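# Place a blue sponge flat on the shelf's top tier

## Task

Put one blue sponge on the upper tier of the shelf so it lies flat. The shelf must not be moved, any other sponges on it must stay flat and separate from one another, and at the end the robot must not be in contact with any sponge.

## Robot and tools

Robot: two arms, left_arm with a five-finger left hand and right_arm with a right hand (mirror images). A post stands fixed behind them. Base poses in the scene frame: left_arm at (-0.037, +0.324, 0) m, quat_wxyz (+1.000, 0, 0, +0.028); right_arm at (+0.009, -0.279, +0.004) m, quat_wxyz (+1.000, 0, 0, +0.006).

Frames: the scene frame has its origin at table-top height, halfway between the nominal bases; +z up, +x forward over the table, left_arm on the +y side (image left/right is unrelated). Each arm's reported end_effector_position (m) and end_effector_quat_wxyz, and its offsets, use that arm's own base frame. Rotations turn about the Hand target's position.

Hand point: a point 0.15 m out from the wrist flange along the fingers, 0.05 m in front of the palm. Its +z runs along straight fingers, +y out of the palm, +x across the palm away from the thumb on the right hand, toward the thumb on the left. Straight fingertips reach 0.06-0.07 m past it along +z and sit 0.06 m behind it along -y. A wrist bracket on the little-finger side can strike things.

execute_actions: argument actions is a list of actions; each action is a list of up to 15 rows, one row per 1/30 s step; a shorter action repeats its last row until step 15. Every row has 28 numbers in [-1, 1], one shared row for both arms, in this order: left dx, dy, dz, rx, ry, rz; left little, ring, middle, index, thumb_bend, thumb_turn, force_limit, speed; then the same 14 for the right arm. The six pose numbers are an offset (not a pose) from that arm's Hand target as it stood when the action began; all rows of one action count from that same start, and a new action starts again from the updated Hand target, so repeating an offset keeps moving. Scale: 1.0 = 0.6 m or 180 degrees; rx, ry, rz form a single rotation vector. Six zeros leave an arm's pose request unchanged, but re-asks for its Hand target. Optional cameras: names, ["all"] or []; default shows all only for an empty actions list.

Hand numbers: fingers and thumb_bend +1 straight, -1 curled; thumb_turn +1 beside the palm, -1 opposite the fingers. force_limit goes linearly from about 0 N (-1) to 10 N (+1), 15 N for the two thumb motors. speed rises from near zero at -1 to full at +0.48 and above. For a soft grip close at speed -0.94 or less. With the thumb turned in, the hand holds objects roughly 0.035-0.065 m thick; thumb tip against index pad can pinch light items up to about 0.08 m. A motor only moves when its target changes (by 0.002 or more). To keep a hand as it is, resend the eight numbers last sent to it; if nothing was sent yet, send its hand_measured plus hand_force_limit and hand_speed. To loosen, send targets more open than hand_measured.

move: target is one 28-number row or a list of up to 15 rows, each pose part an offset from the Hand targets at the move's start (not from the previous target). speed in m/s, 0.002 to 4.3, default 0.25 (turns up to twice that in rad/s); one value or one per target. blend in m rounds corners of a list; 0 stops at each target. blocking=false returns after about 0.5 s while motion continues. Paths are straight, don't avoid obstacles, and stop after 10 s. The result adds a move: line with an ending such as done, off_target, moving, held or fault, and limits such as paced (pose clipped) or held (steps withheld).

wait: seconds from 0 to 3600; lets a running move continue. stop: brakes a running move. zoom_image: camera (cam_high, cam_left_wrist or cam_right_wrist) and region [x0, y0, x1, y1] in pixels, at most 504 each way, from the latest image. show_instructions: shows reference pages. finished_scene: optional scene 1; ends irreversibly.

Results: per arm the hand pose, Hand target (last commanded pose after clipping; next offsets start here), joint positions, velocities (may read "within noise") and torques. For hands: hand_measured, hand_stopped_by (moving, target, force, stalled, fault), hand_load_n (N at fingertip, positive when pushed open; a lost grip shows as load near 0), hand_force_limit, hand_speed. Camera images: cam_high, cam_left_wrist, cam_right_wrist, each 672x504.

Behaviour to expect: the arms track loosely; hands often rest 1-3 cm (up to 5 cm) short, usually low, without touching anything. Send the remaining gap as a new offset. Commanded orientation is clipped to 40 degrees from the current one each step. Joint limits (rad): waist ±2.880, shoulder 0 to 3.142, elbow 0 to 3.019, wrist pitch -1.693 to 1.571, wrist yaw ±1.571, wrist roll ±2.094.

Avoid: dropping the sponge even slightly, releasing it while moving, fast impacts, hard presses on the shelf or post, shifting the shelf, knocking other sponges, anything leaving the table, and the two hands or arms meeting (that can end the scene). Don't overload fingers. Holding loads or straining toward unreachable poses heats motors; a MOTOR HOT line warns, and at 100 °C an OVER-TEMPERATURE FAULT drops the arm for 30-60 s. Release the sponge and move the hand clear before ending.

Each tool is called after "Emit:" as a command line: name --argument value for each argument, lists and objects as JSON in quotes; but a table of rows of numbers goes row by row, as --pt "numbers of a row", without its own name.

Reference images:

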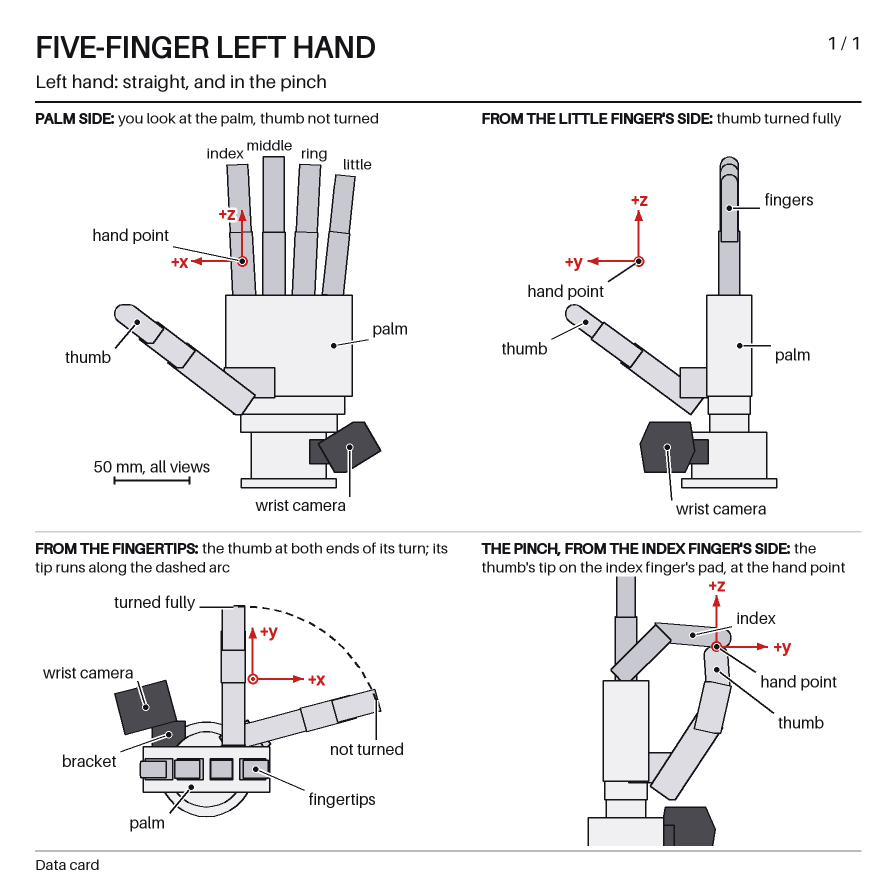

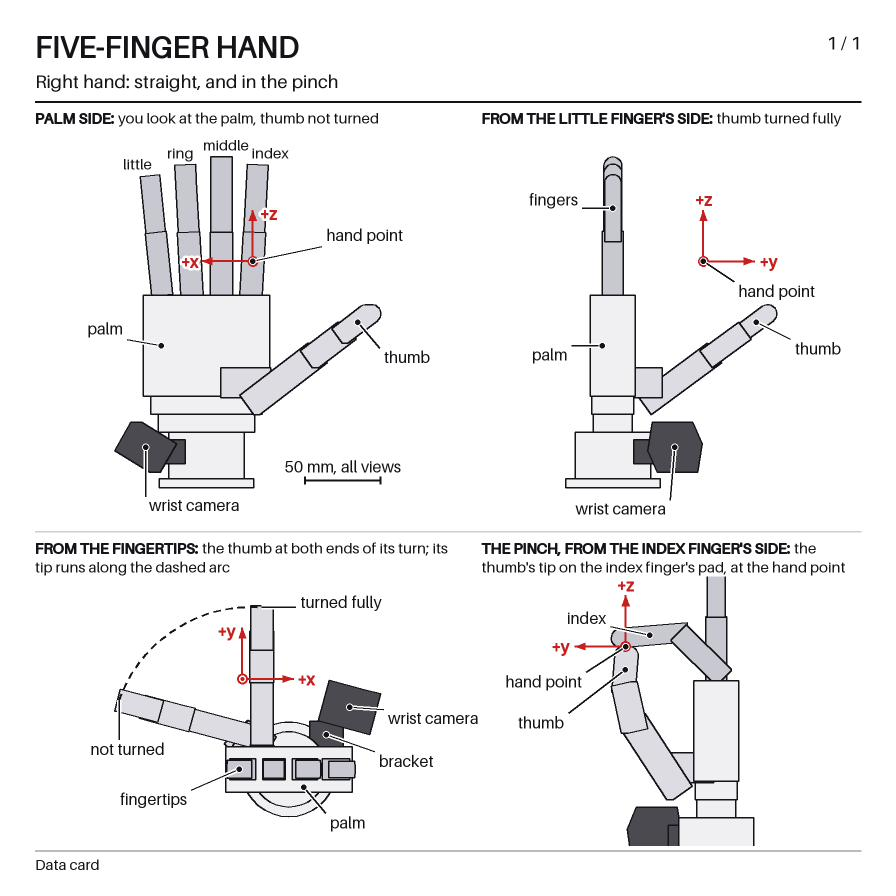

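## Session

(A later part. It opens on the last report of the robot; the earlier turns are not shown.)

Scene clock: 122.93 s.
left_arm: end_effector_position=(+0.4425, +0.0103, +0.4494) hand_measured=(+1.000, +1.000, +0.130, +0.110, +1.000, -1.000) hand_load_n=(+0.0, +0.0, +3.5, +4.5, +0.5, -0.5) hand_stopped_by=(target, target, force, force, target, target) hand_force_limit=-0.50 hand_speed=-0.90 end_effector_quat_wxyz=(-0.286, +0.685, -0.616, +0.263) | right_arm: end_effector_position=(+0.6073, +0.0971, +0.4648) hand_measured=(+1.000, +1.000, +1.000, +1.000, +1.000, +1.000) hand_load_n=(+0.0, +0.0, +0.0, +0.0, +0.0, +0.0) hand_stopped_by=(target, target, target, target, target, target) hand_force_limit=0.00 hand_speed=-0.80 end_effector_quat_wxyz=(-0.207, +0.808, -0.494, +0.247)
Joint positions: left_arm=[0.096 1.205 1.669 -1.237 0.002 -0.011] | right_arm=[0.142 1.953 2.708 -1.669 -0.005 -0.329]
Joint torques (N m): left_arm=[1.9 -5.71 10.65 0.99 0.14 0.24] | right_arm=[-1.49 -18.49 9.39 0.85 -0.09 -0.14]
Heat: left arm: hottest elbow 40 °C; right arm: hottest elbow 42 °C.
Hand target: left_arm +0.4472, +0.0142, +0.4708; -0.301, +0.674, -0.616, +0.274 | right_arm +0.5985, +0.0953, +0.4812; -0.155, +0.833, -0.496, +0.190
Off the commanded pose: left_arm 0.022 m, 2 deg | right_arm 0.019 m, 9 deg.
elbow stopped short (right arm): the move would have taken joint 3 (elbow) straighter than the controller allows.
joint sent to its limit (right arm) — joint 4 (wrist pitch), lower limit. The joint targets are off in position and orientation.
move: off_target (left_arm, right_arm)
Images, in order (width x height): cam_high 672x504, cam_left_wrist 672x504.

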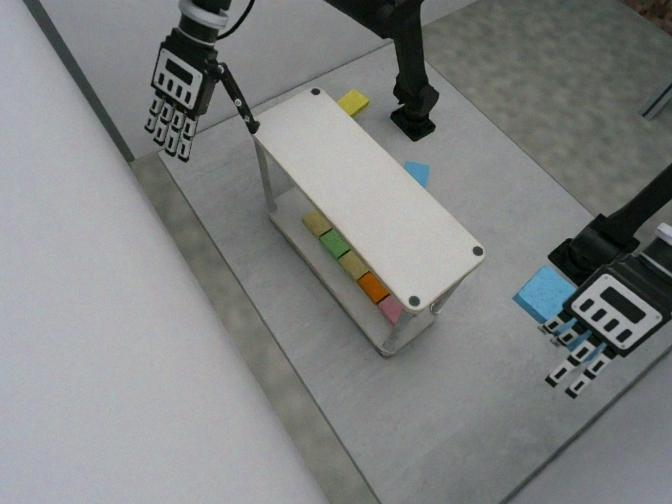

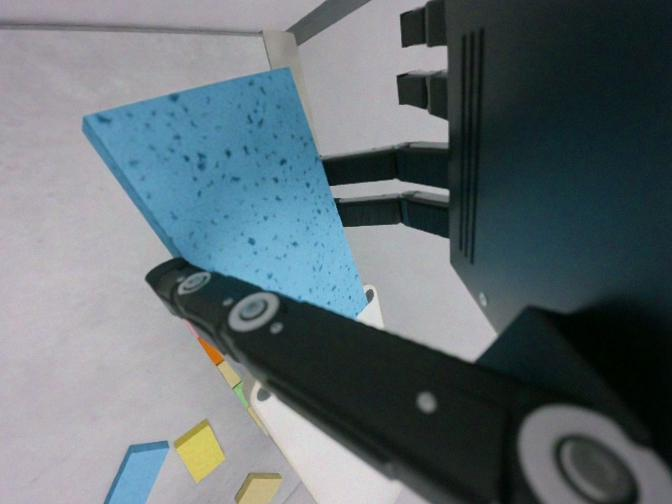

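Emit:
move --pt "0.0 0.0 0.09 0 0 0 1 1 -0.3 -0.3 1 -1 -0.5 -0.9 0 0 0 0 0 0 1 1 1 1 1 1 0 -0.8" --pt "0.093 -0.367 0.099 0 0 0 1 1 -0.3 -0.3 1 -1 -0.5 -0.9 0 0 0 0 0 0 1 1 1 1 1 1 0 -0.8" --cameras '["all"]' --speed 0.2 --blend 0.04

Scene clock: 133.57 s.
left_arm: end_effector_position=(+0.5001, -0.2069, +0.5139) hand_measured=(+1.000, +1.000, +0.130, +0.110, +1.000, -1.000) hand_load_n=(-0.5, +0.0, +3.5, +4.5, +0.5, -1.0) hand_stopped_by=(target, target, force, force, target, target) hand_force_limit=-0.50 hand_speed=-0.90 end_effector_quat_wxyz=(-0.295, +0.670, -0.630, +0.259) | right_arm: end_effector_position=(+0.6075, +0.0961, +0.4648) hand_measured=(+1.000, +1.000, +1.000, +1.000, +1.000, +1.000) hand_load_n=(+0.0, +0.0, +0.0, +0.0, +0.0, -0.5) hand_stopped_by=(target, target, target, target, target, target) hand_force_limit=0.00 hand_speed=-0.80 end_effector_quat_wxyz=(-0.207, +0.807, -0.495, +0.247)
Joint positions: left_arm=[-0.438 1.582 2.258 -1.514 -0.376 -0.353] | right_arm=[0.14 1.953 2.708 -1.669 -0.005 -0.329]
Joint torques (N m): left_arm=[1.14 -10.75 9.39 0.75 -0.44 -0.18] | right_arm=[-0.62 -18.55 9.39 0.85 -0.09 -0.14]
Heat: left arm: hottest elbow 41 °C; right arm: hottest elbow 40 °C.
Hand target: left_arm +0.5030, -0.2060, +0.5302; -0.301, +0.674, -0.616, +0.274 | right_arm +0.5985, +0.0953, +0.4812; -0.155, +0.833, -0.496, +0.190
Off the commanded pose: left_arm 0.017 m, 2 deg | right_arm 0.019 m, 9 deg.
joint sent to its limit (right arm) — joint 4 (wrist pitch), lower limit. The joint targets are off in position and orientation.
move: off_target (left_arm); blend cut to 0.027 m at target 1

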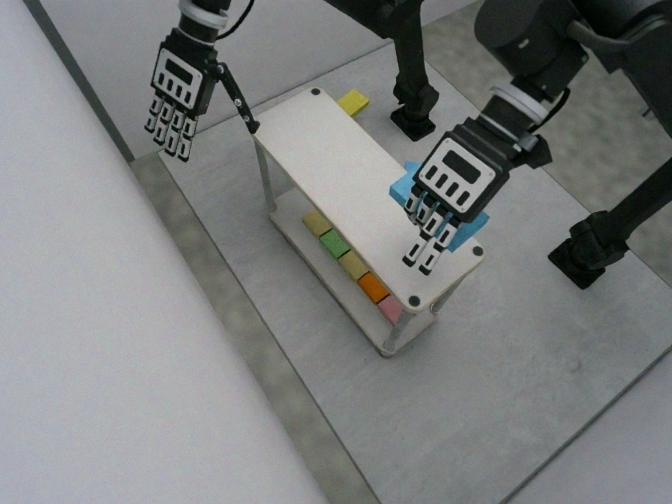

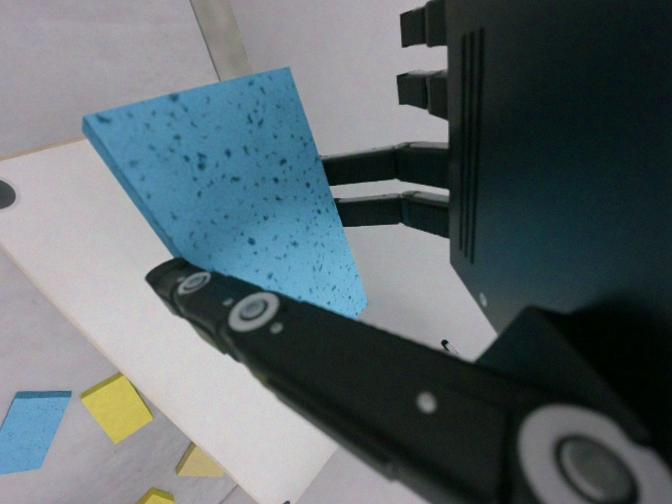

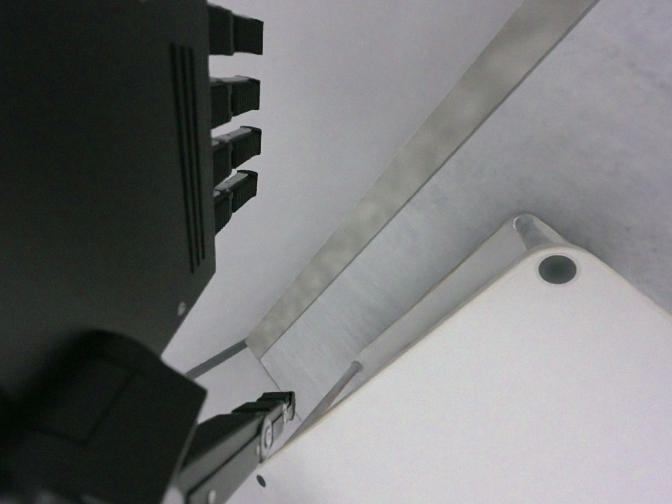

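Emit:
zoom_image --camera "cam_high" --region '[380, 140, 500, 320]'

Scaled by 2.800 from the camera's image (finer frame: 960x720).

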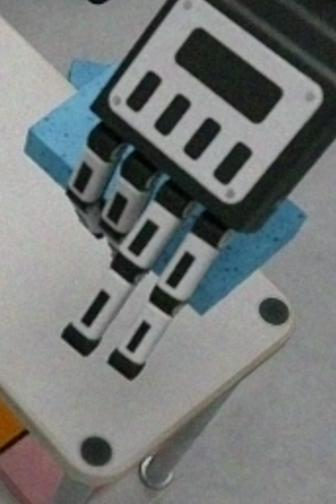

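Emit:
zoom_image --camera "cam_high" --region '[360, 230, 500, 370]'

Emit:
zoom_image --camera "cam_high" --region '[230, 80, 370, 260]'

Scaled by 3.600 from the camera's image (finer frame: 960x720).

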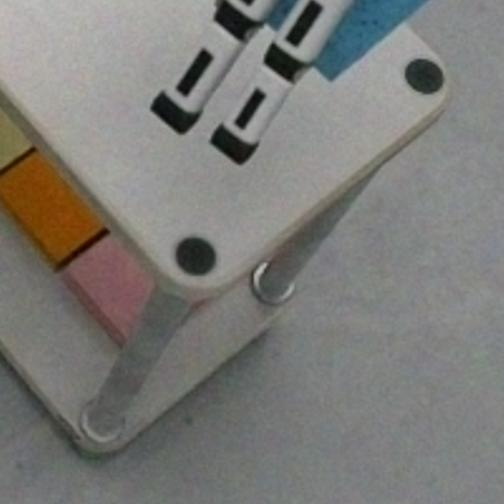

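Scaled by 2.800 from the camera's image (finer frame: 960x720).

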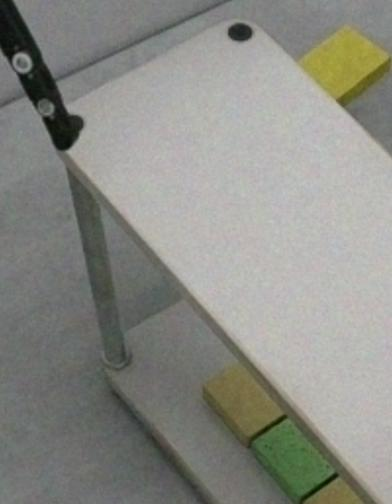

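Emit:
move --target '[-0.037, -0.023, -0.217, 0, 0, 0, 1,1,-0.3,-0.3,1,-1,-0.5,-0.9, 0,0,0,0,0,0, 1,1,1,1,1,1,0,-0.8]' --cameras '["all"]' --speed 0.12

Emit:
zoom_image --camera "cam_high" --region '[360, 170, 500, 330]'

Scene clock: 152.10 s.
left_arm: end_effector_position=(+0.4806, -0.2182, +0.3884) hand_measured=(+1.000, +1.000, +0.130, +0.110, +1.000, -1.000) hand_load_n=(+0.0, +0.0, +3.5, +4.0, +0.5, -0.5) hand_stopped_by=(target, target, force, force, target, target) hand_force_limit=-0.50 hand_speed=-0.90 end_effector_quat_wxyz=(-0.295, +0.672, -0.629, +0.255) | right_arm: end_effector_position=(+0.6075, +0.0961, +0.4648) hand_measured=(+1.000, +1.000, +1.000, +1.000, +1.000, +1.000) hand_load_n=(+0.0, +0.0, +0.0, +0.0, +0.0, -0.5) hand_stopped_by=(target, target, target, target, target, target) hand_force_limit=0.00 hand_speed=-0.80 end_effector_quat_wxyz=(-0.207, +0.807, -0.495, +0.247)
Joint positions: left_arm=[-0.482 1.378 1.666 -1.148 -0.409 -0.394] | right_arm=[0.14 1.953 2.708 -1.669 -0.005 -0.329]
Joint torques (N m): left_arm=[0.85 -11.69 7.06 1.89 -0.52 -0.18] | right_arm=[-0.67 -18.49 9.39 0.84 -0.09 -0.14]
Heat: left arm: hottest elbow 41 °C; right arm: hottest elbow 38 °C.
Hand target: left_arm +0.4808, -0.2198, +0.4000; -0.301, +0.674, -0.616, +0.274 | right_arm +0.5985, +0.0953, +0.4812; -0.155, +0.833, -0.496, +0.190
Off the commanded pose: left_arm 0.012 m, 3 deg | right_arm 0.019 m, 9 deg.
joint sent to its limit (right arm) — joint 4 (wrist pitch), lower limit. The joint targets are off in position and orientation.
move: off_target (left_arm)

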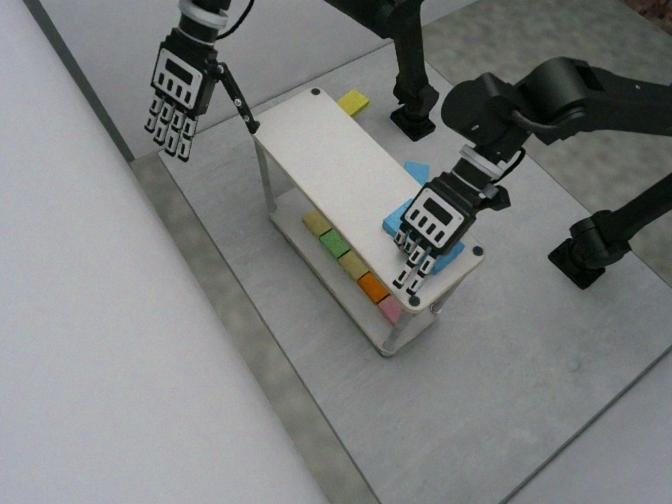

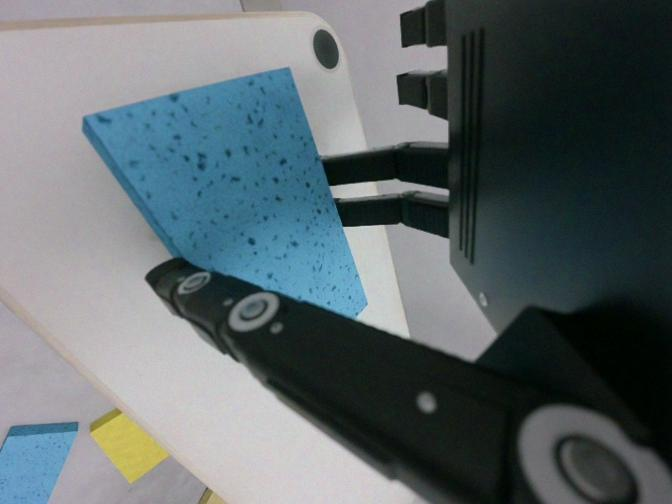

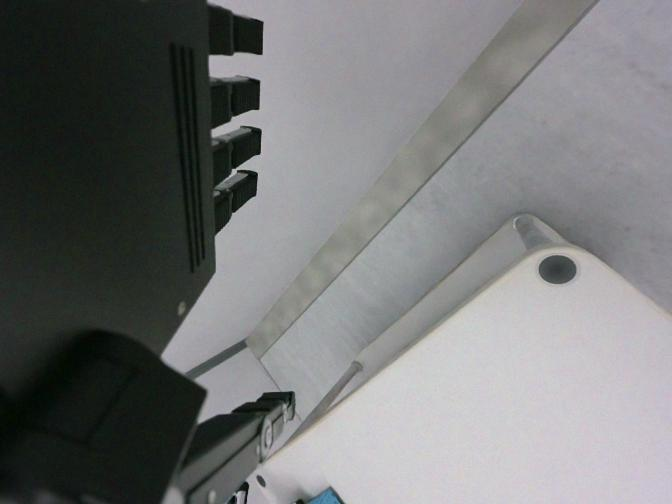

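Scaled by 3.150 from the camera's image (finer frame: 960x720).

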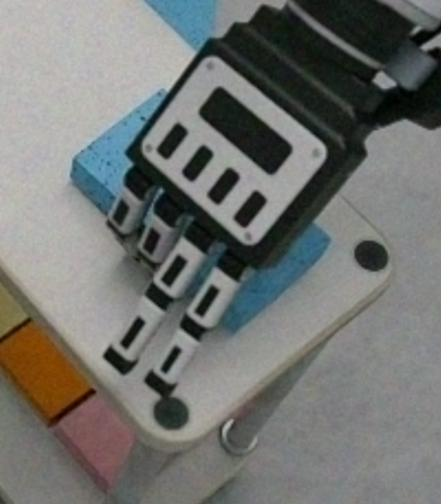

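Emit:
move --target '[0, 0, -0.015, 0, 0, 0, 1,1,-0.3,-0.3,1,-1,-0.5,-0.9, 0,0,0,0,0,0, 1,1,1,1,1,1,0,-0.8]' --cameras '["cam_left_wrist","cam_high"]' --speed 0.05

Emit:
zoom_image --camera "cam_left_wrist" --region '[50, 50, 400, 350]'

Scene clock: 155.10 s.
left_arm: end_effector_position=(+0.4804, -0.2178, +0.3817) hand_measured=(+1.000, +1.000, +0.130, +0.110, +1.000, -1.000) hand_load_n=(+0.0, +0.0, +3.5, +4.0, +0.5, -1.0) hand_stopped_by=(target, target, force, force, target, target) hand_force_limit=-0.50 hand_speed=-0.90 end_effector_quat_wxyz=(-0.296, +0.673, -0.628, +0.257) | right_arm: end_effector_position=(+0.6075, +0.0961, +0.4648) hand_measured=(+1.000, +1.000, +1.000, +1.000, +1.000, +1.000) hand_load_n=(+0.0, +0.0, +0.0, +0.0, +0.0, +0.0) hand_stopped_by=(target, target, target, target, target, target) hand_force_limit=0.00 hand_speed=-0.80 end_effector_quat_wxyz=(-0.207, +0.807, -0.495, +0.247)
Joint positions: left_arm=[-0.482 1.369 1.637 -1.124 -0.411 -0.396] | right_arm=[0.14 1.953 2.708 -1.669 -0.005 -0.329]
Joint torques (N m): left_arm=[0.79 -11.34 6.93 1.87 -0.48 -0.17] | right_arm=[-0.67 -18.49 9.39 0.85 -0.09 -0.14]
Heat: left arm: hottest elbow 42 °C; right arm: hottest elbow 38 °C.
Hand target: left_arm +0.4808, -0.2198, +0.3910; -0.301, +0.674, -0.616, +0.274 | right_arm +0.5985, +0.0953, +0.4812; -0.155, +0.833, -0.496, +0.190
Off the commanded pose: left_arm 0.010 m, 2 deg | right_arm 0.019 m, 9 deg.
joint sent to its limit (right arm) — joint 4 (wrist pitch), lower limit. The joint targets are off in position and orientation.
move: done
Images, in order (width x height): cam_high 672x504, cam_left_wrist 672x504.

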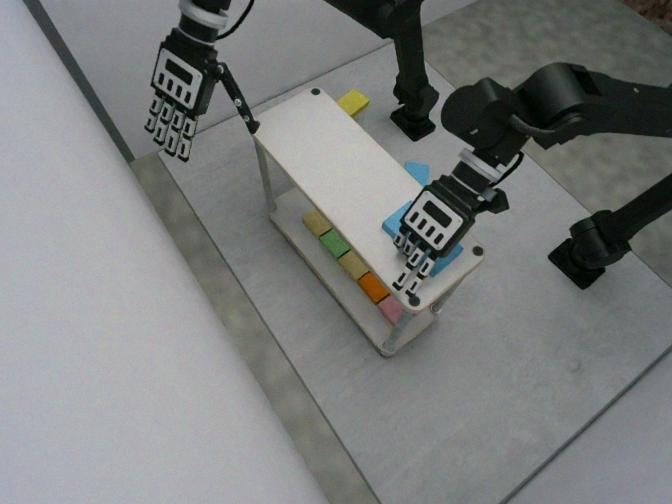

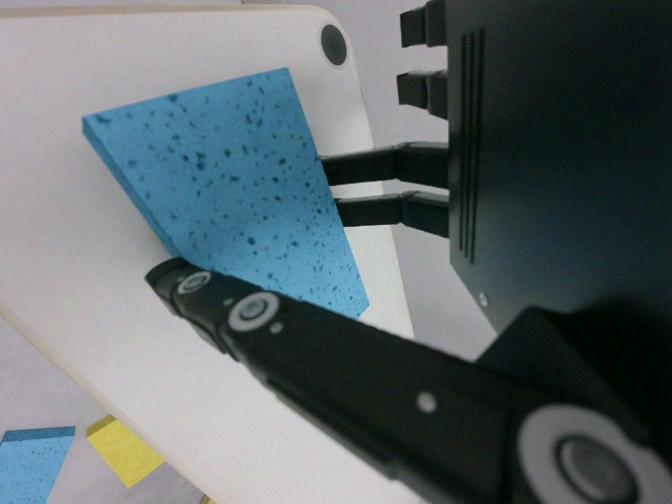

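Scaled by 1.440 from the camera's image (finer frame: 960x720).

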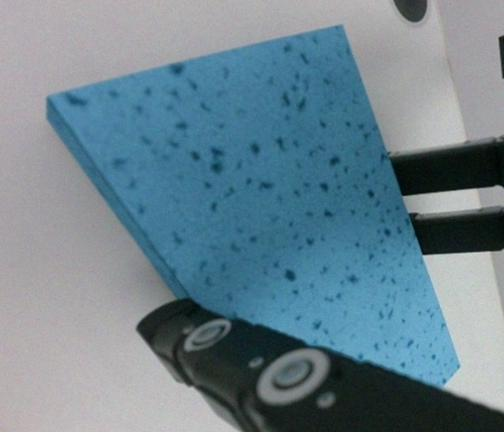

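Emit:
move --target '[0, 0, -0.012, 0, 0, 0, 1,1,-0.3,-0.3,1,-1,-0.5,-0.9, 0,0,0,0,0,0, 1,1,1,1,1,1,0,-0.8]' --cameras '["cam_left_wrist"]' --speed 0.05

Emit:
zoom_image --camera "cam_left_wrist" --region '[50, 50, 400, 350]'

Scene clock: 157.47 s.
left_arm: end_effector_position=(+0.4802, -0.2183, +0.3813) hand_measured=(+1.000, +1.000, +0.130, +0.110, +1.000, -1.000) hand_load_n=(+0.0, -0.5, +3.5, +4.0, +0.5, -1.0) hand_stopped_by=(target, target, force, force, target, target) hand_force_limit=-0.50 hand_speed=-0.90 end_effector_quat_wxyz=(-0.298, +0.671, -0.625, +0.265) | right_arm: end_effector_position=(+0.6075, +0.0961, +0.4648) hand_measured=(+1.000, +1.000, +1.000, +1.000, +1.000, +1.000) hand_load_n=(+0.0, +0.0, -0.5, +0.0, +0.0, +0.0) hand_stopped_by=(target, target, target, target, target, target) hand_force_limit=0.00 hand_speed=-0.80 end_effector_quat_wxyz=(-0.207, +0.807, -0.495, +0.247)
Joint positions: left_arm=[-0.484 1.357 1.617 -1.099 -0.412 -0.396] | right_arm=[0.14 1.953 2.708 -1.669 -0.005 -0.329]
Joint torques (N m): left_arm=[0.85 -10.52 6.58 1.76 -0.42 -0.17] | right_arm=[-0.62 -18.49 9.39 0.84 -0.09 -0.14]
Heat: left arm: hottest elbow 42 °C; right arm: hottest elbow 38 °C.
Hand target: left_arm +0.4808, -0.2198, +0.3838; -0.301, +0.674, -0.616, +0.274 | right_arm +0.5985, +0.0953, +0.4812; -0.155, +0.833, -0.496, +0.190
Off the commanded pose: left_arm 0.003 m, 1 deg | right_arm 0.019 m, 9 deg.
joint sent to its limit (right arm) — joint 4 (wrist pitch), lower limit. The joint targets are off in position and orientation.
move: done

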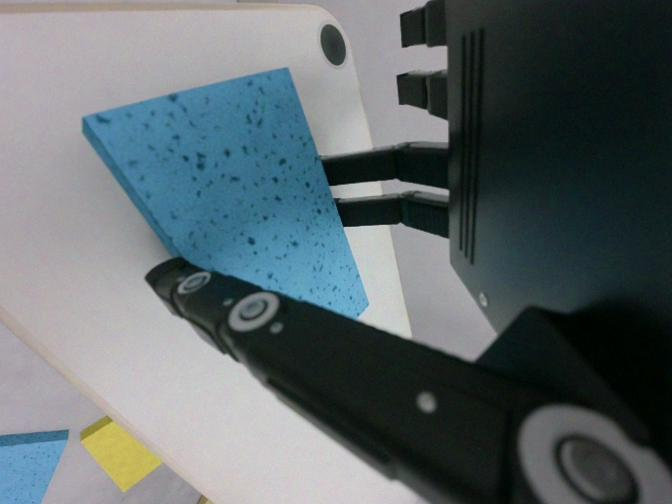

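Scaled by 1.440 from the camera's image (finer frame: 960x720).

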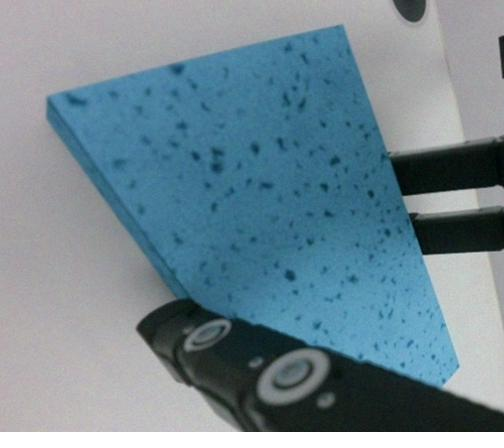

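Emit:
move --target '[0, 0, -0.007, -0.007, 0, 0, 1,1,-0.3,-0.3,1,-1,-0.5,-0.9, 0,0,0,0,0,0, 1,1,1,1,1,1,0,-0.8]' --cameras '["cam_left_wrist","cam_high"]' --speed 0.05

Emit:
zoom_image --camera "cam_high" --region '[360, 170, 500, 330]'

Scene clock: 161.50 s.
left_arm: end_effector_position=(+0.4800, -0.2180, +0.3810) hand_measured=(+1.000, +1.000, +0.130, +0.110, +1.000, -1.000) hand_load_n=(+0.0, +0.0, +3.5, +4.5, +0.5, -1.0) hand_stopped_by=(target, target, force, force, target, target) hand_force_limit=-0.50 hand_speed=-0.90 end_effector_quat_wxyz=(-0.296, +0.673, -0.621, +0.274) | right_arm: end_effector_position=(+0.6075, +0.0961, +0.4648) hand_measured=(+1.000, +1.000, +1.000, +1.000, +1.000, +1.000) hand_load_n=(+0.0, +0.0, +0.0, +0.0, +0.0, +0.0) hand_stopped_by=(target, target, target, target, target, target) hand_force_limit=0.00 hand_speed=-0.80 end_effector_quat_wxyz=(-0.207, +0.807, -0.495, +0.247)
Joint positions: left_arm=[-0.479 1.344 1.599 -1.078 -0.402 -0.401] | right_arm=[0.14 1.953 2.708 -1.669 -0.005 -0.329]
Joint torques (N m): left_arm=[1.38 -10.05 6.34 1.68 -0.04 -0.18] | right_arm=[-0.67 -18.49 9.39 0.85 -0.09 -0.14]
Heat: left arm: hottest elbow 42 °C; right arm: hottest elbow 38 °C.
Hand target: left_arm +0.4808, -0.2198, +0.3796; -0.293, +0.678, -0.613, +0.280 | right_arm +0.5985, +0.0953, +0.4812; -0.155, +0.833, -0.496, +0.190
Off the commanded pose: left_arm 0.002 m, 1 deg | right_arm 0.019 m, 9 deg.
joint sent to its limit (right arm) — joint 4 (wrist pitch), lower limit. The joint targets are off in position and orientation.
move: done
Images, in order (width x height): cam_high 672x504, cam_left_wrist 672x504.

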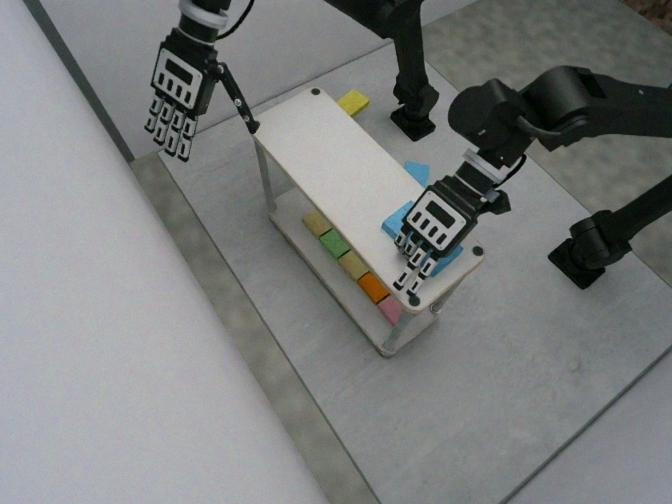

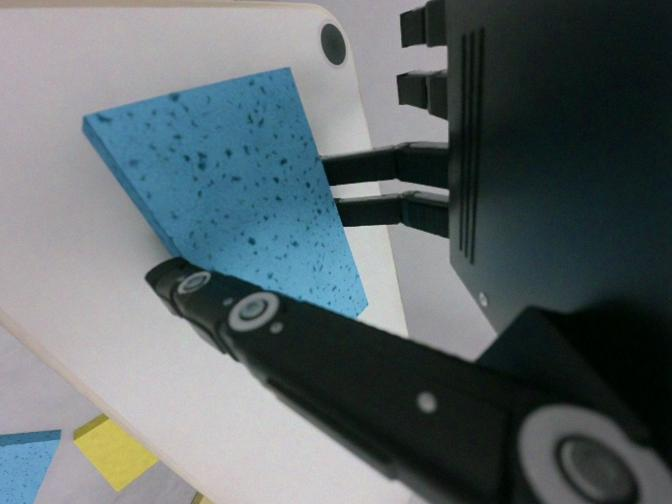

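Scaled by 3.150 from the camera's image (finer frame: 960x720).

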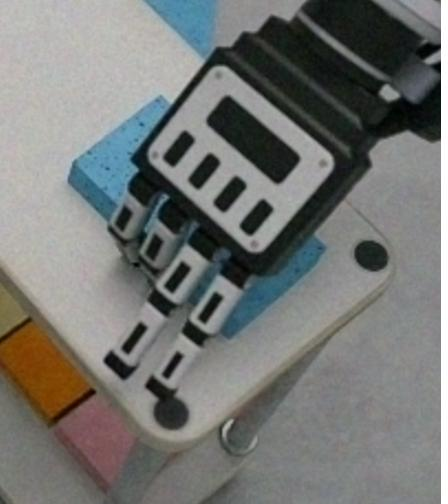

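Emit:
move --target '[0, 0, 0, 0, 0, 0, 1,1,0.5,0.5,1,-1,-0.5,-0.8, 0,0,0,0,0,0, 1,1,1,1,1,1,0,-0.8]' --cameras '["cam_left_wrist","cam_high"]'

Scene clock: 164.43 s.
left_arm: end_effector_position=(+0.4780, -0.2202, +0.3804) hand_measured=(+1.000, +1.000, +0.500, +0.500, +1.000, -1.000) hand_load_n=(+0.0, +0.0, +0.0, +0.0, +0.0, +0.5) hand_stopped_by=(target, target, target, target, target, target) hand_force_limit=-0.50 hand_speed=-0.80 end_effector_quat_wxyz=(-0.294, +0.672, -0.621, +0.275) | right_arm: end_effector_position=(+0.6075, +0.0961, +0.4648) hand_measured=(+1.000, +1.000, +1.000, +1.000, +1.000, +1.000) hand_load_n=(-0.5, +0.0, +0.0, +0.0, +0.0, +0.0) hand_stopped_by=(target, target, target, target, target, target) hand_force_limit=0.00 hand_speed=-0.80 end_effector_quat_wxyz=(-0.207, +0.807, -0.495, +0.247)
Joint positions: left_arm=[-0.484 1.341 1.594 -1.076 -0.4 -0.404] | right_arm=[0.14 1.953 2.708 -1.669 -0.005 -0.329]
Joint torques (N m): left_arm=[1.38 -9.7 6.58 1.63 -0.11 -0.17] | right_arm=[-0.67 -18.49 9.39 0.84 -0.09 -0.14]
Heat: left arm: hottest elbow 42 °C; right arm: hottest elbow 38 °C.
Hand target: left_arm +0.4808, -0.2198, +0.3796; -0.293, +0.678, -0.613, +0.280 | right_arm +0.5985, +0.0953, +0.4812; -0.155, +0.833, -0.496, +0.190
Off the commanded pose: left_arm 0.003 m, 1 deg | right_arm 0.019 m, 9 deg.
joint sent to its limit (right arm) — joint 4 (wrist pitch), lower limit. The joint targets are off in position and orientation.
move: done
Images, in order (width x height): cam_high 672x504, cam_left_wrist 672x504.

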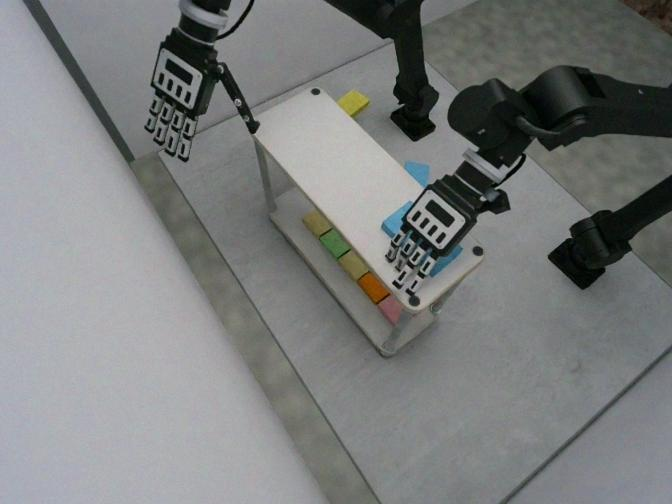

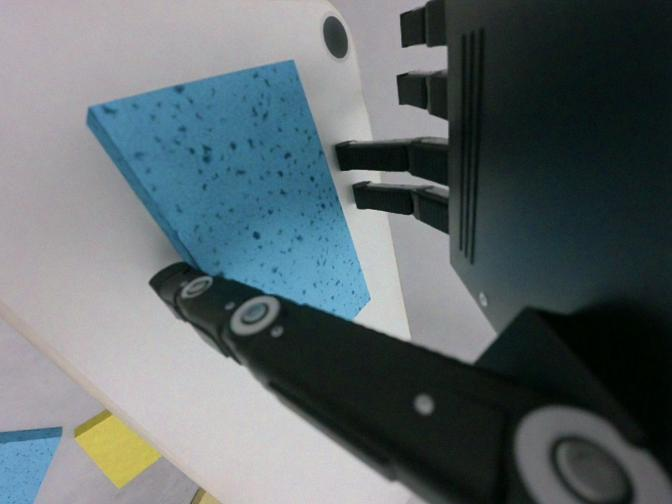

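Emit:
move --pt "-0.022 -0.002 0.03 0 0 0 1 1 0.5 0.5 1 -1 -0.5 -0.8 0 0 0 0 0 0 1 1 1 1 1 1 0 -0.8" --pt "-0.022 0.05 0.25 0 0 0 1 1 0.5 0.5 1 -1 -0.5 -0.8 0 0 0 0 0 0 1 1 1 1 1 1 0 -0.8" --pt "-0.022 0.25 0.30 0 0 0 1 1 0.5 0.5 1 -1 -0.5 -0.8 0 0 0 0 0 0 1 1 1 1 1 1 0 -0.8" --cameras '["cam_left_wrist","cam_high"]' --speed '[0.08,0.15,0.25]' --blend 0.01

Emit:
zoom_image --camera "cam_high" --region '[360, 170, 500, 330]'

Scene clock: 170.83 s.
left_arm: end_effector_position=(+0.4667, -0.0749, +0.5449) hand_measured=(+1.000, +1.000, +0.500, +0.500, +1.000, -1.000) hand_load_n=(+0.0, +0.0, +0.0, +0.0, +0.0, +0.0) hand_stopped_by=(target, target, target, target, target, target) hand_force_limit=-0.50 hand_speed=-0.80 end_effector_quat_wxyz=(-0.281, +0.685, -0.613, +0.274) | right_arm: end_effector_position=(+0.6075, +0.0961, +0.4648) hand_measured=(+1.000, +1.000, +1.000, +1.000, +1.000, +1.000) hand_load_n=(+0.0, +0.0, -0.5, +0.0, -0.5, +0.0) hand_stopped_by=(target, target, target, target, target, target) hand_force_limit=0.00 hand_speed=-0.80 end_effector_quat_wxyz=(-0.207, +0.807, -0.495, +0.247)
Joint positions: left_arm=[-0.131 1.426 2.169 -1.518 -0.144 -0.181] | right_arm=[0.14 1.953 2.708 -1.669 -0.005 -0.329]
Joint torques (N m): left_arm=[1.9 -7.47 9.01 0.84 0.03 0.24] | right_arm=[-0.62 -18.49 9.37 0.85 -0.09 -0.14]
Heat: left arm: hottest elbow 42 °C; right arm: hottest elbow 37 °C.
Hand target: left_arm +0.4676, -0.0698, +0.5596; -0.293, +0.678, -0.613, +0.280 | right_arm +0.5985, +0.0953, +0.4812; -0.155, +0.833, -0.496, +0.190
Off the commanded pose: left_arm 0.016 m, 2 deg | right_arm 0.019 m, 9 deg.
joint sent to its limit (right arm) — joint 4 (wrist pitch), lower limit. The joint targets are off in position and orientation.
move: off_target (left_arm)
Images, in order (width x height): cam_high 672x504, cam_left_wrist 672x504.

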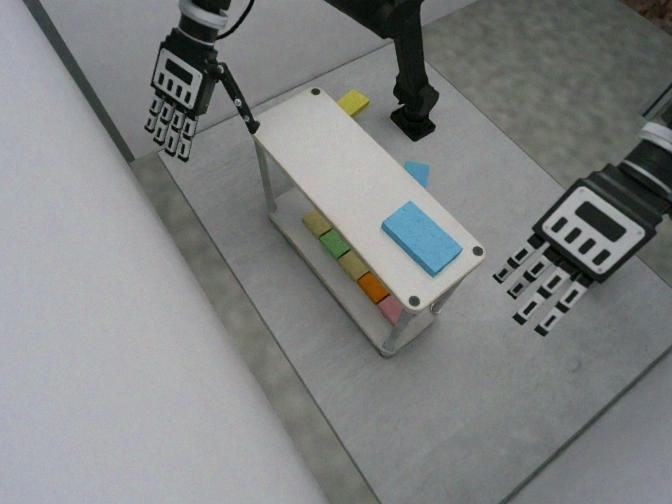

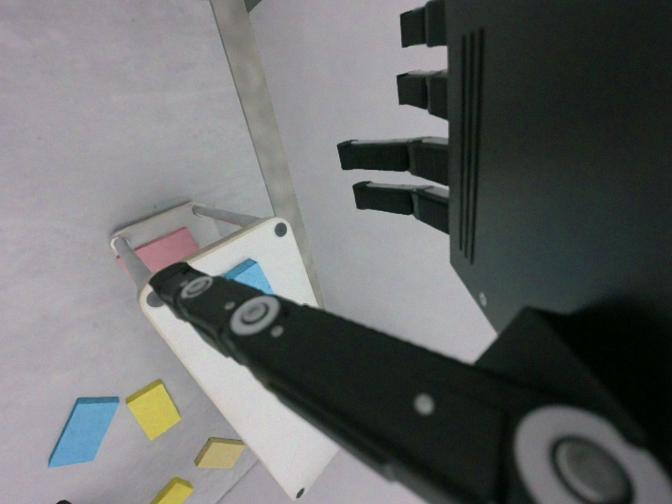

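Scaled by 3.150 from the camera's image (finer frame: 960x720).

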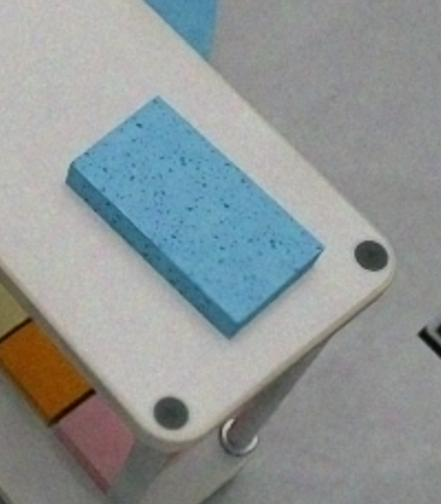

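Emit:
finished_scene

The scene is finished: the task was done.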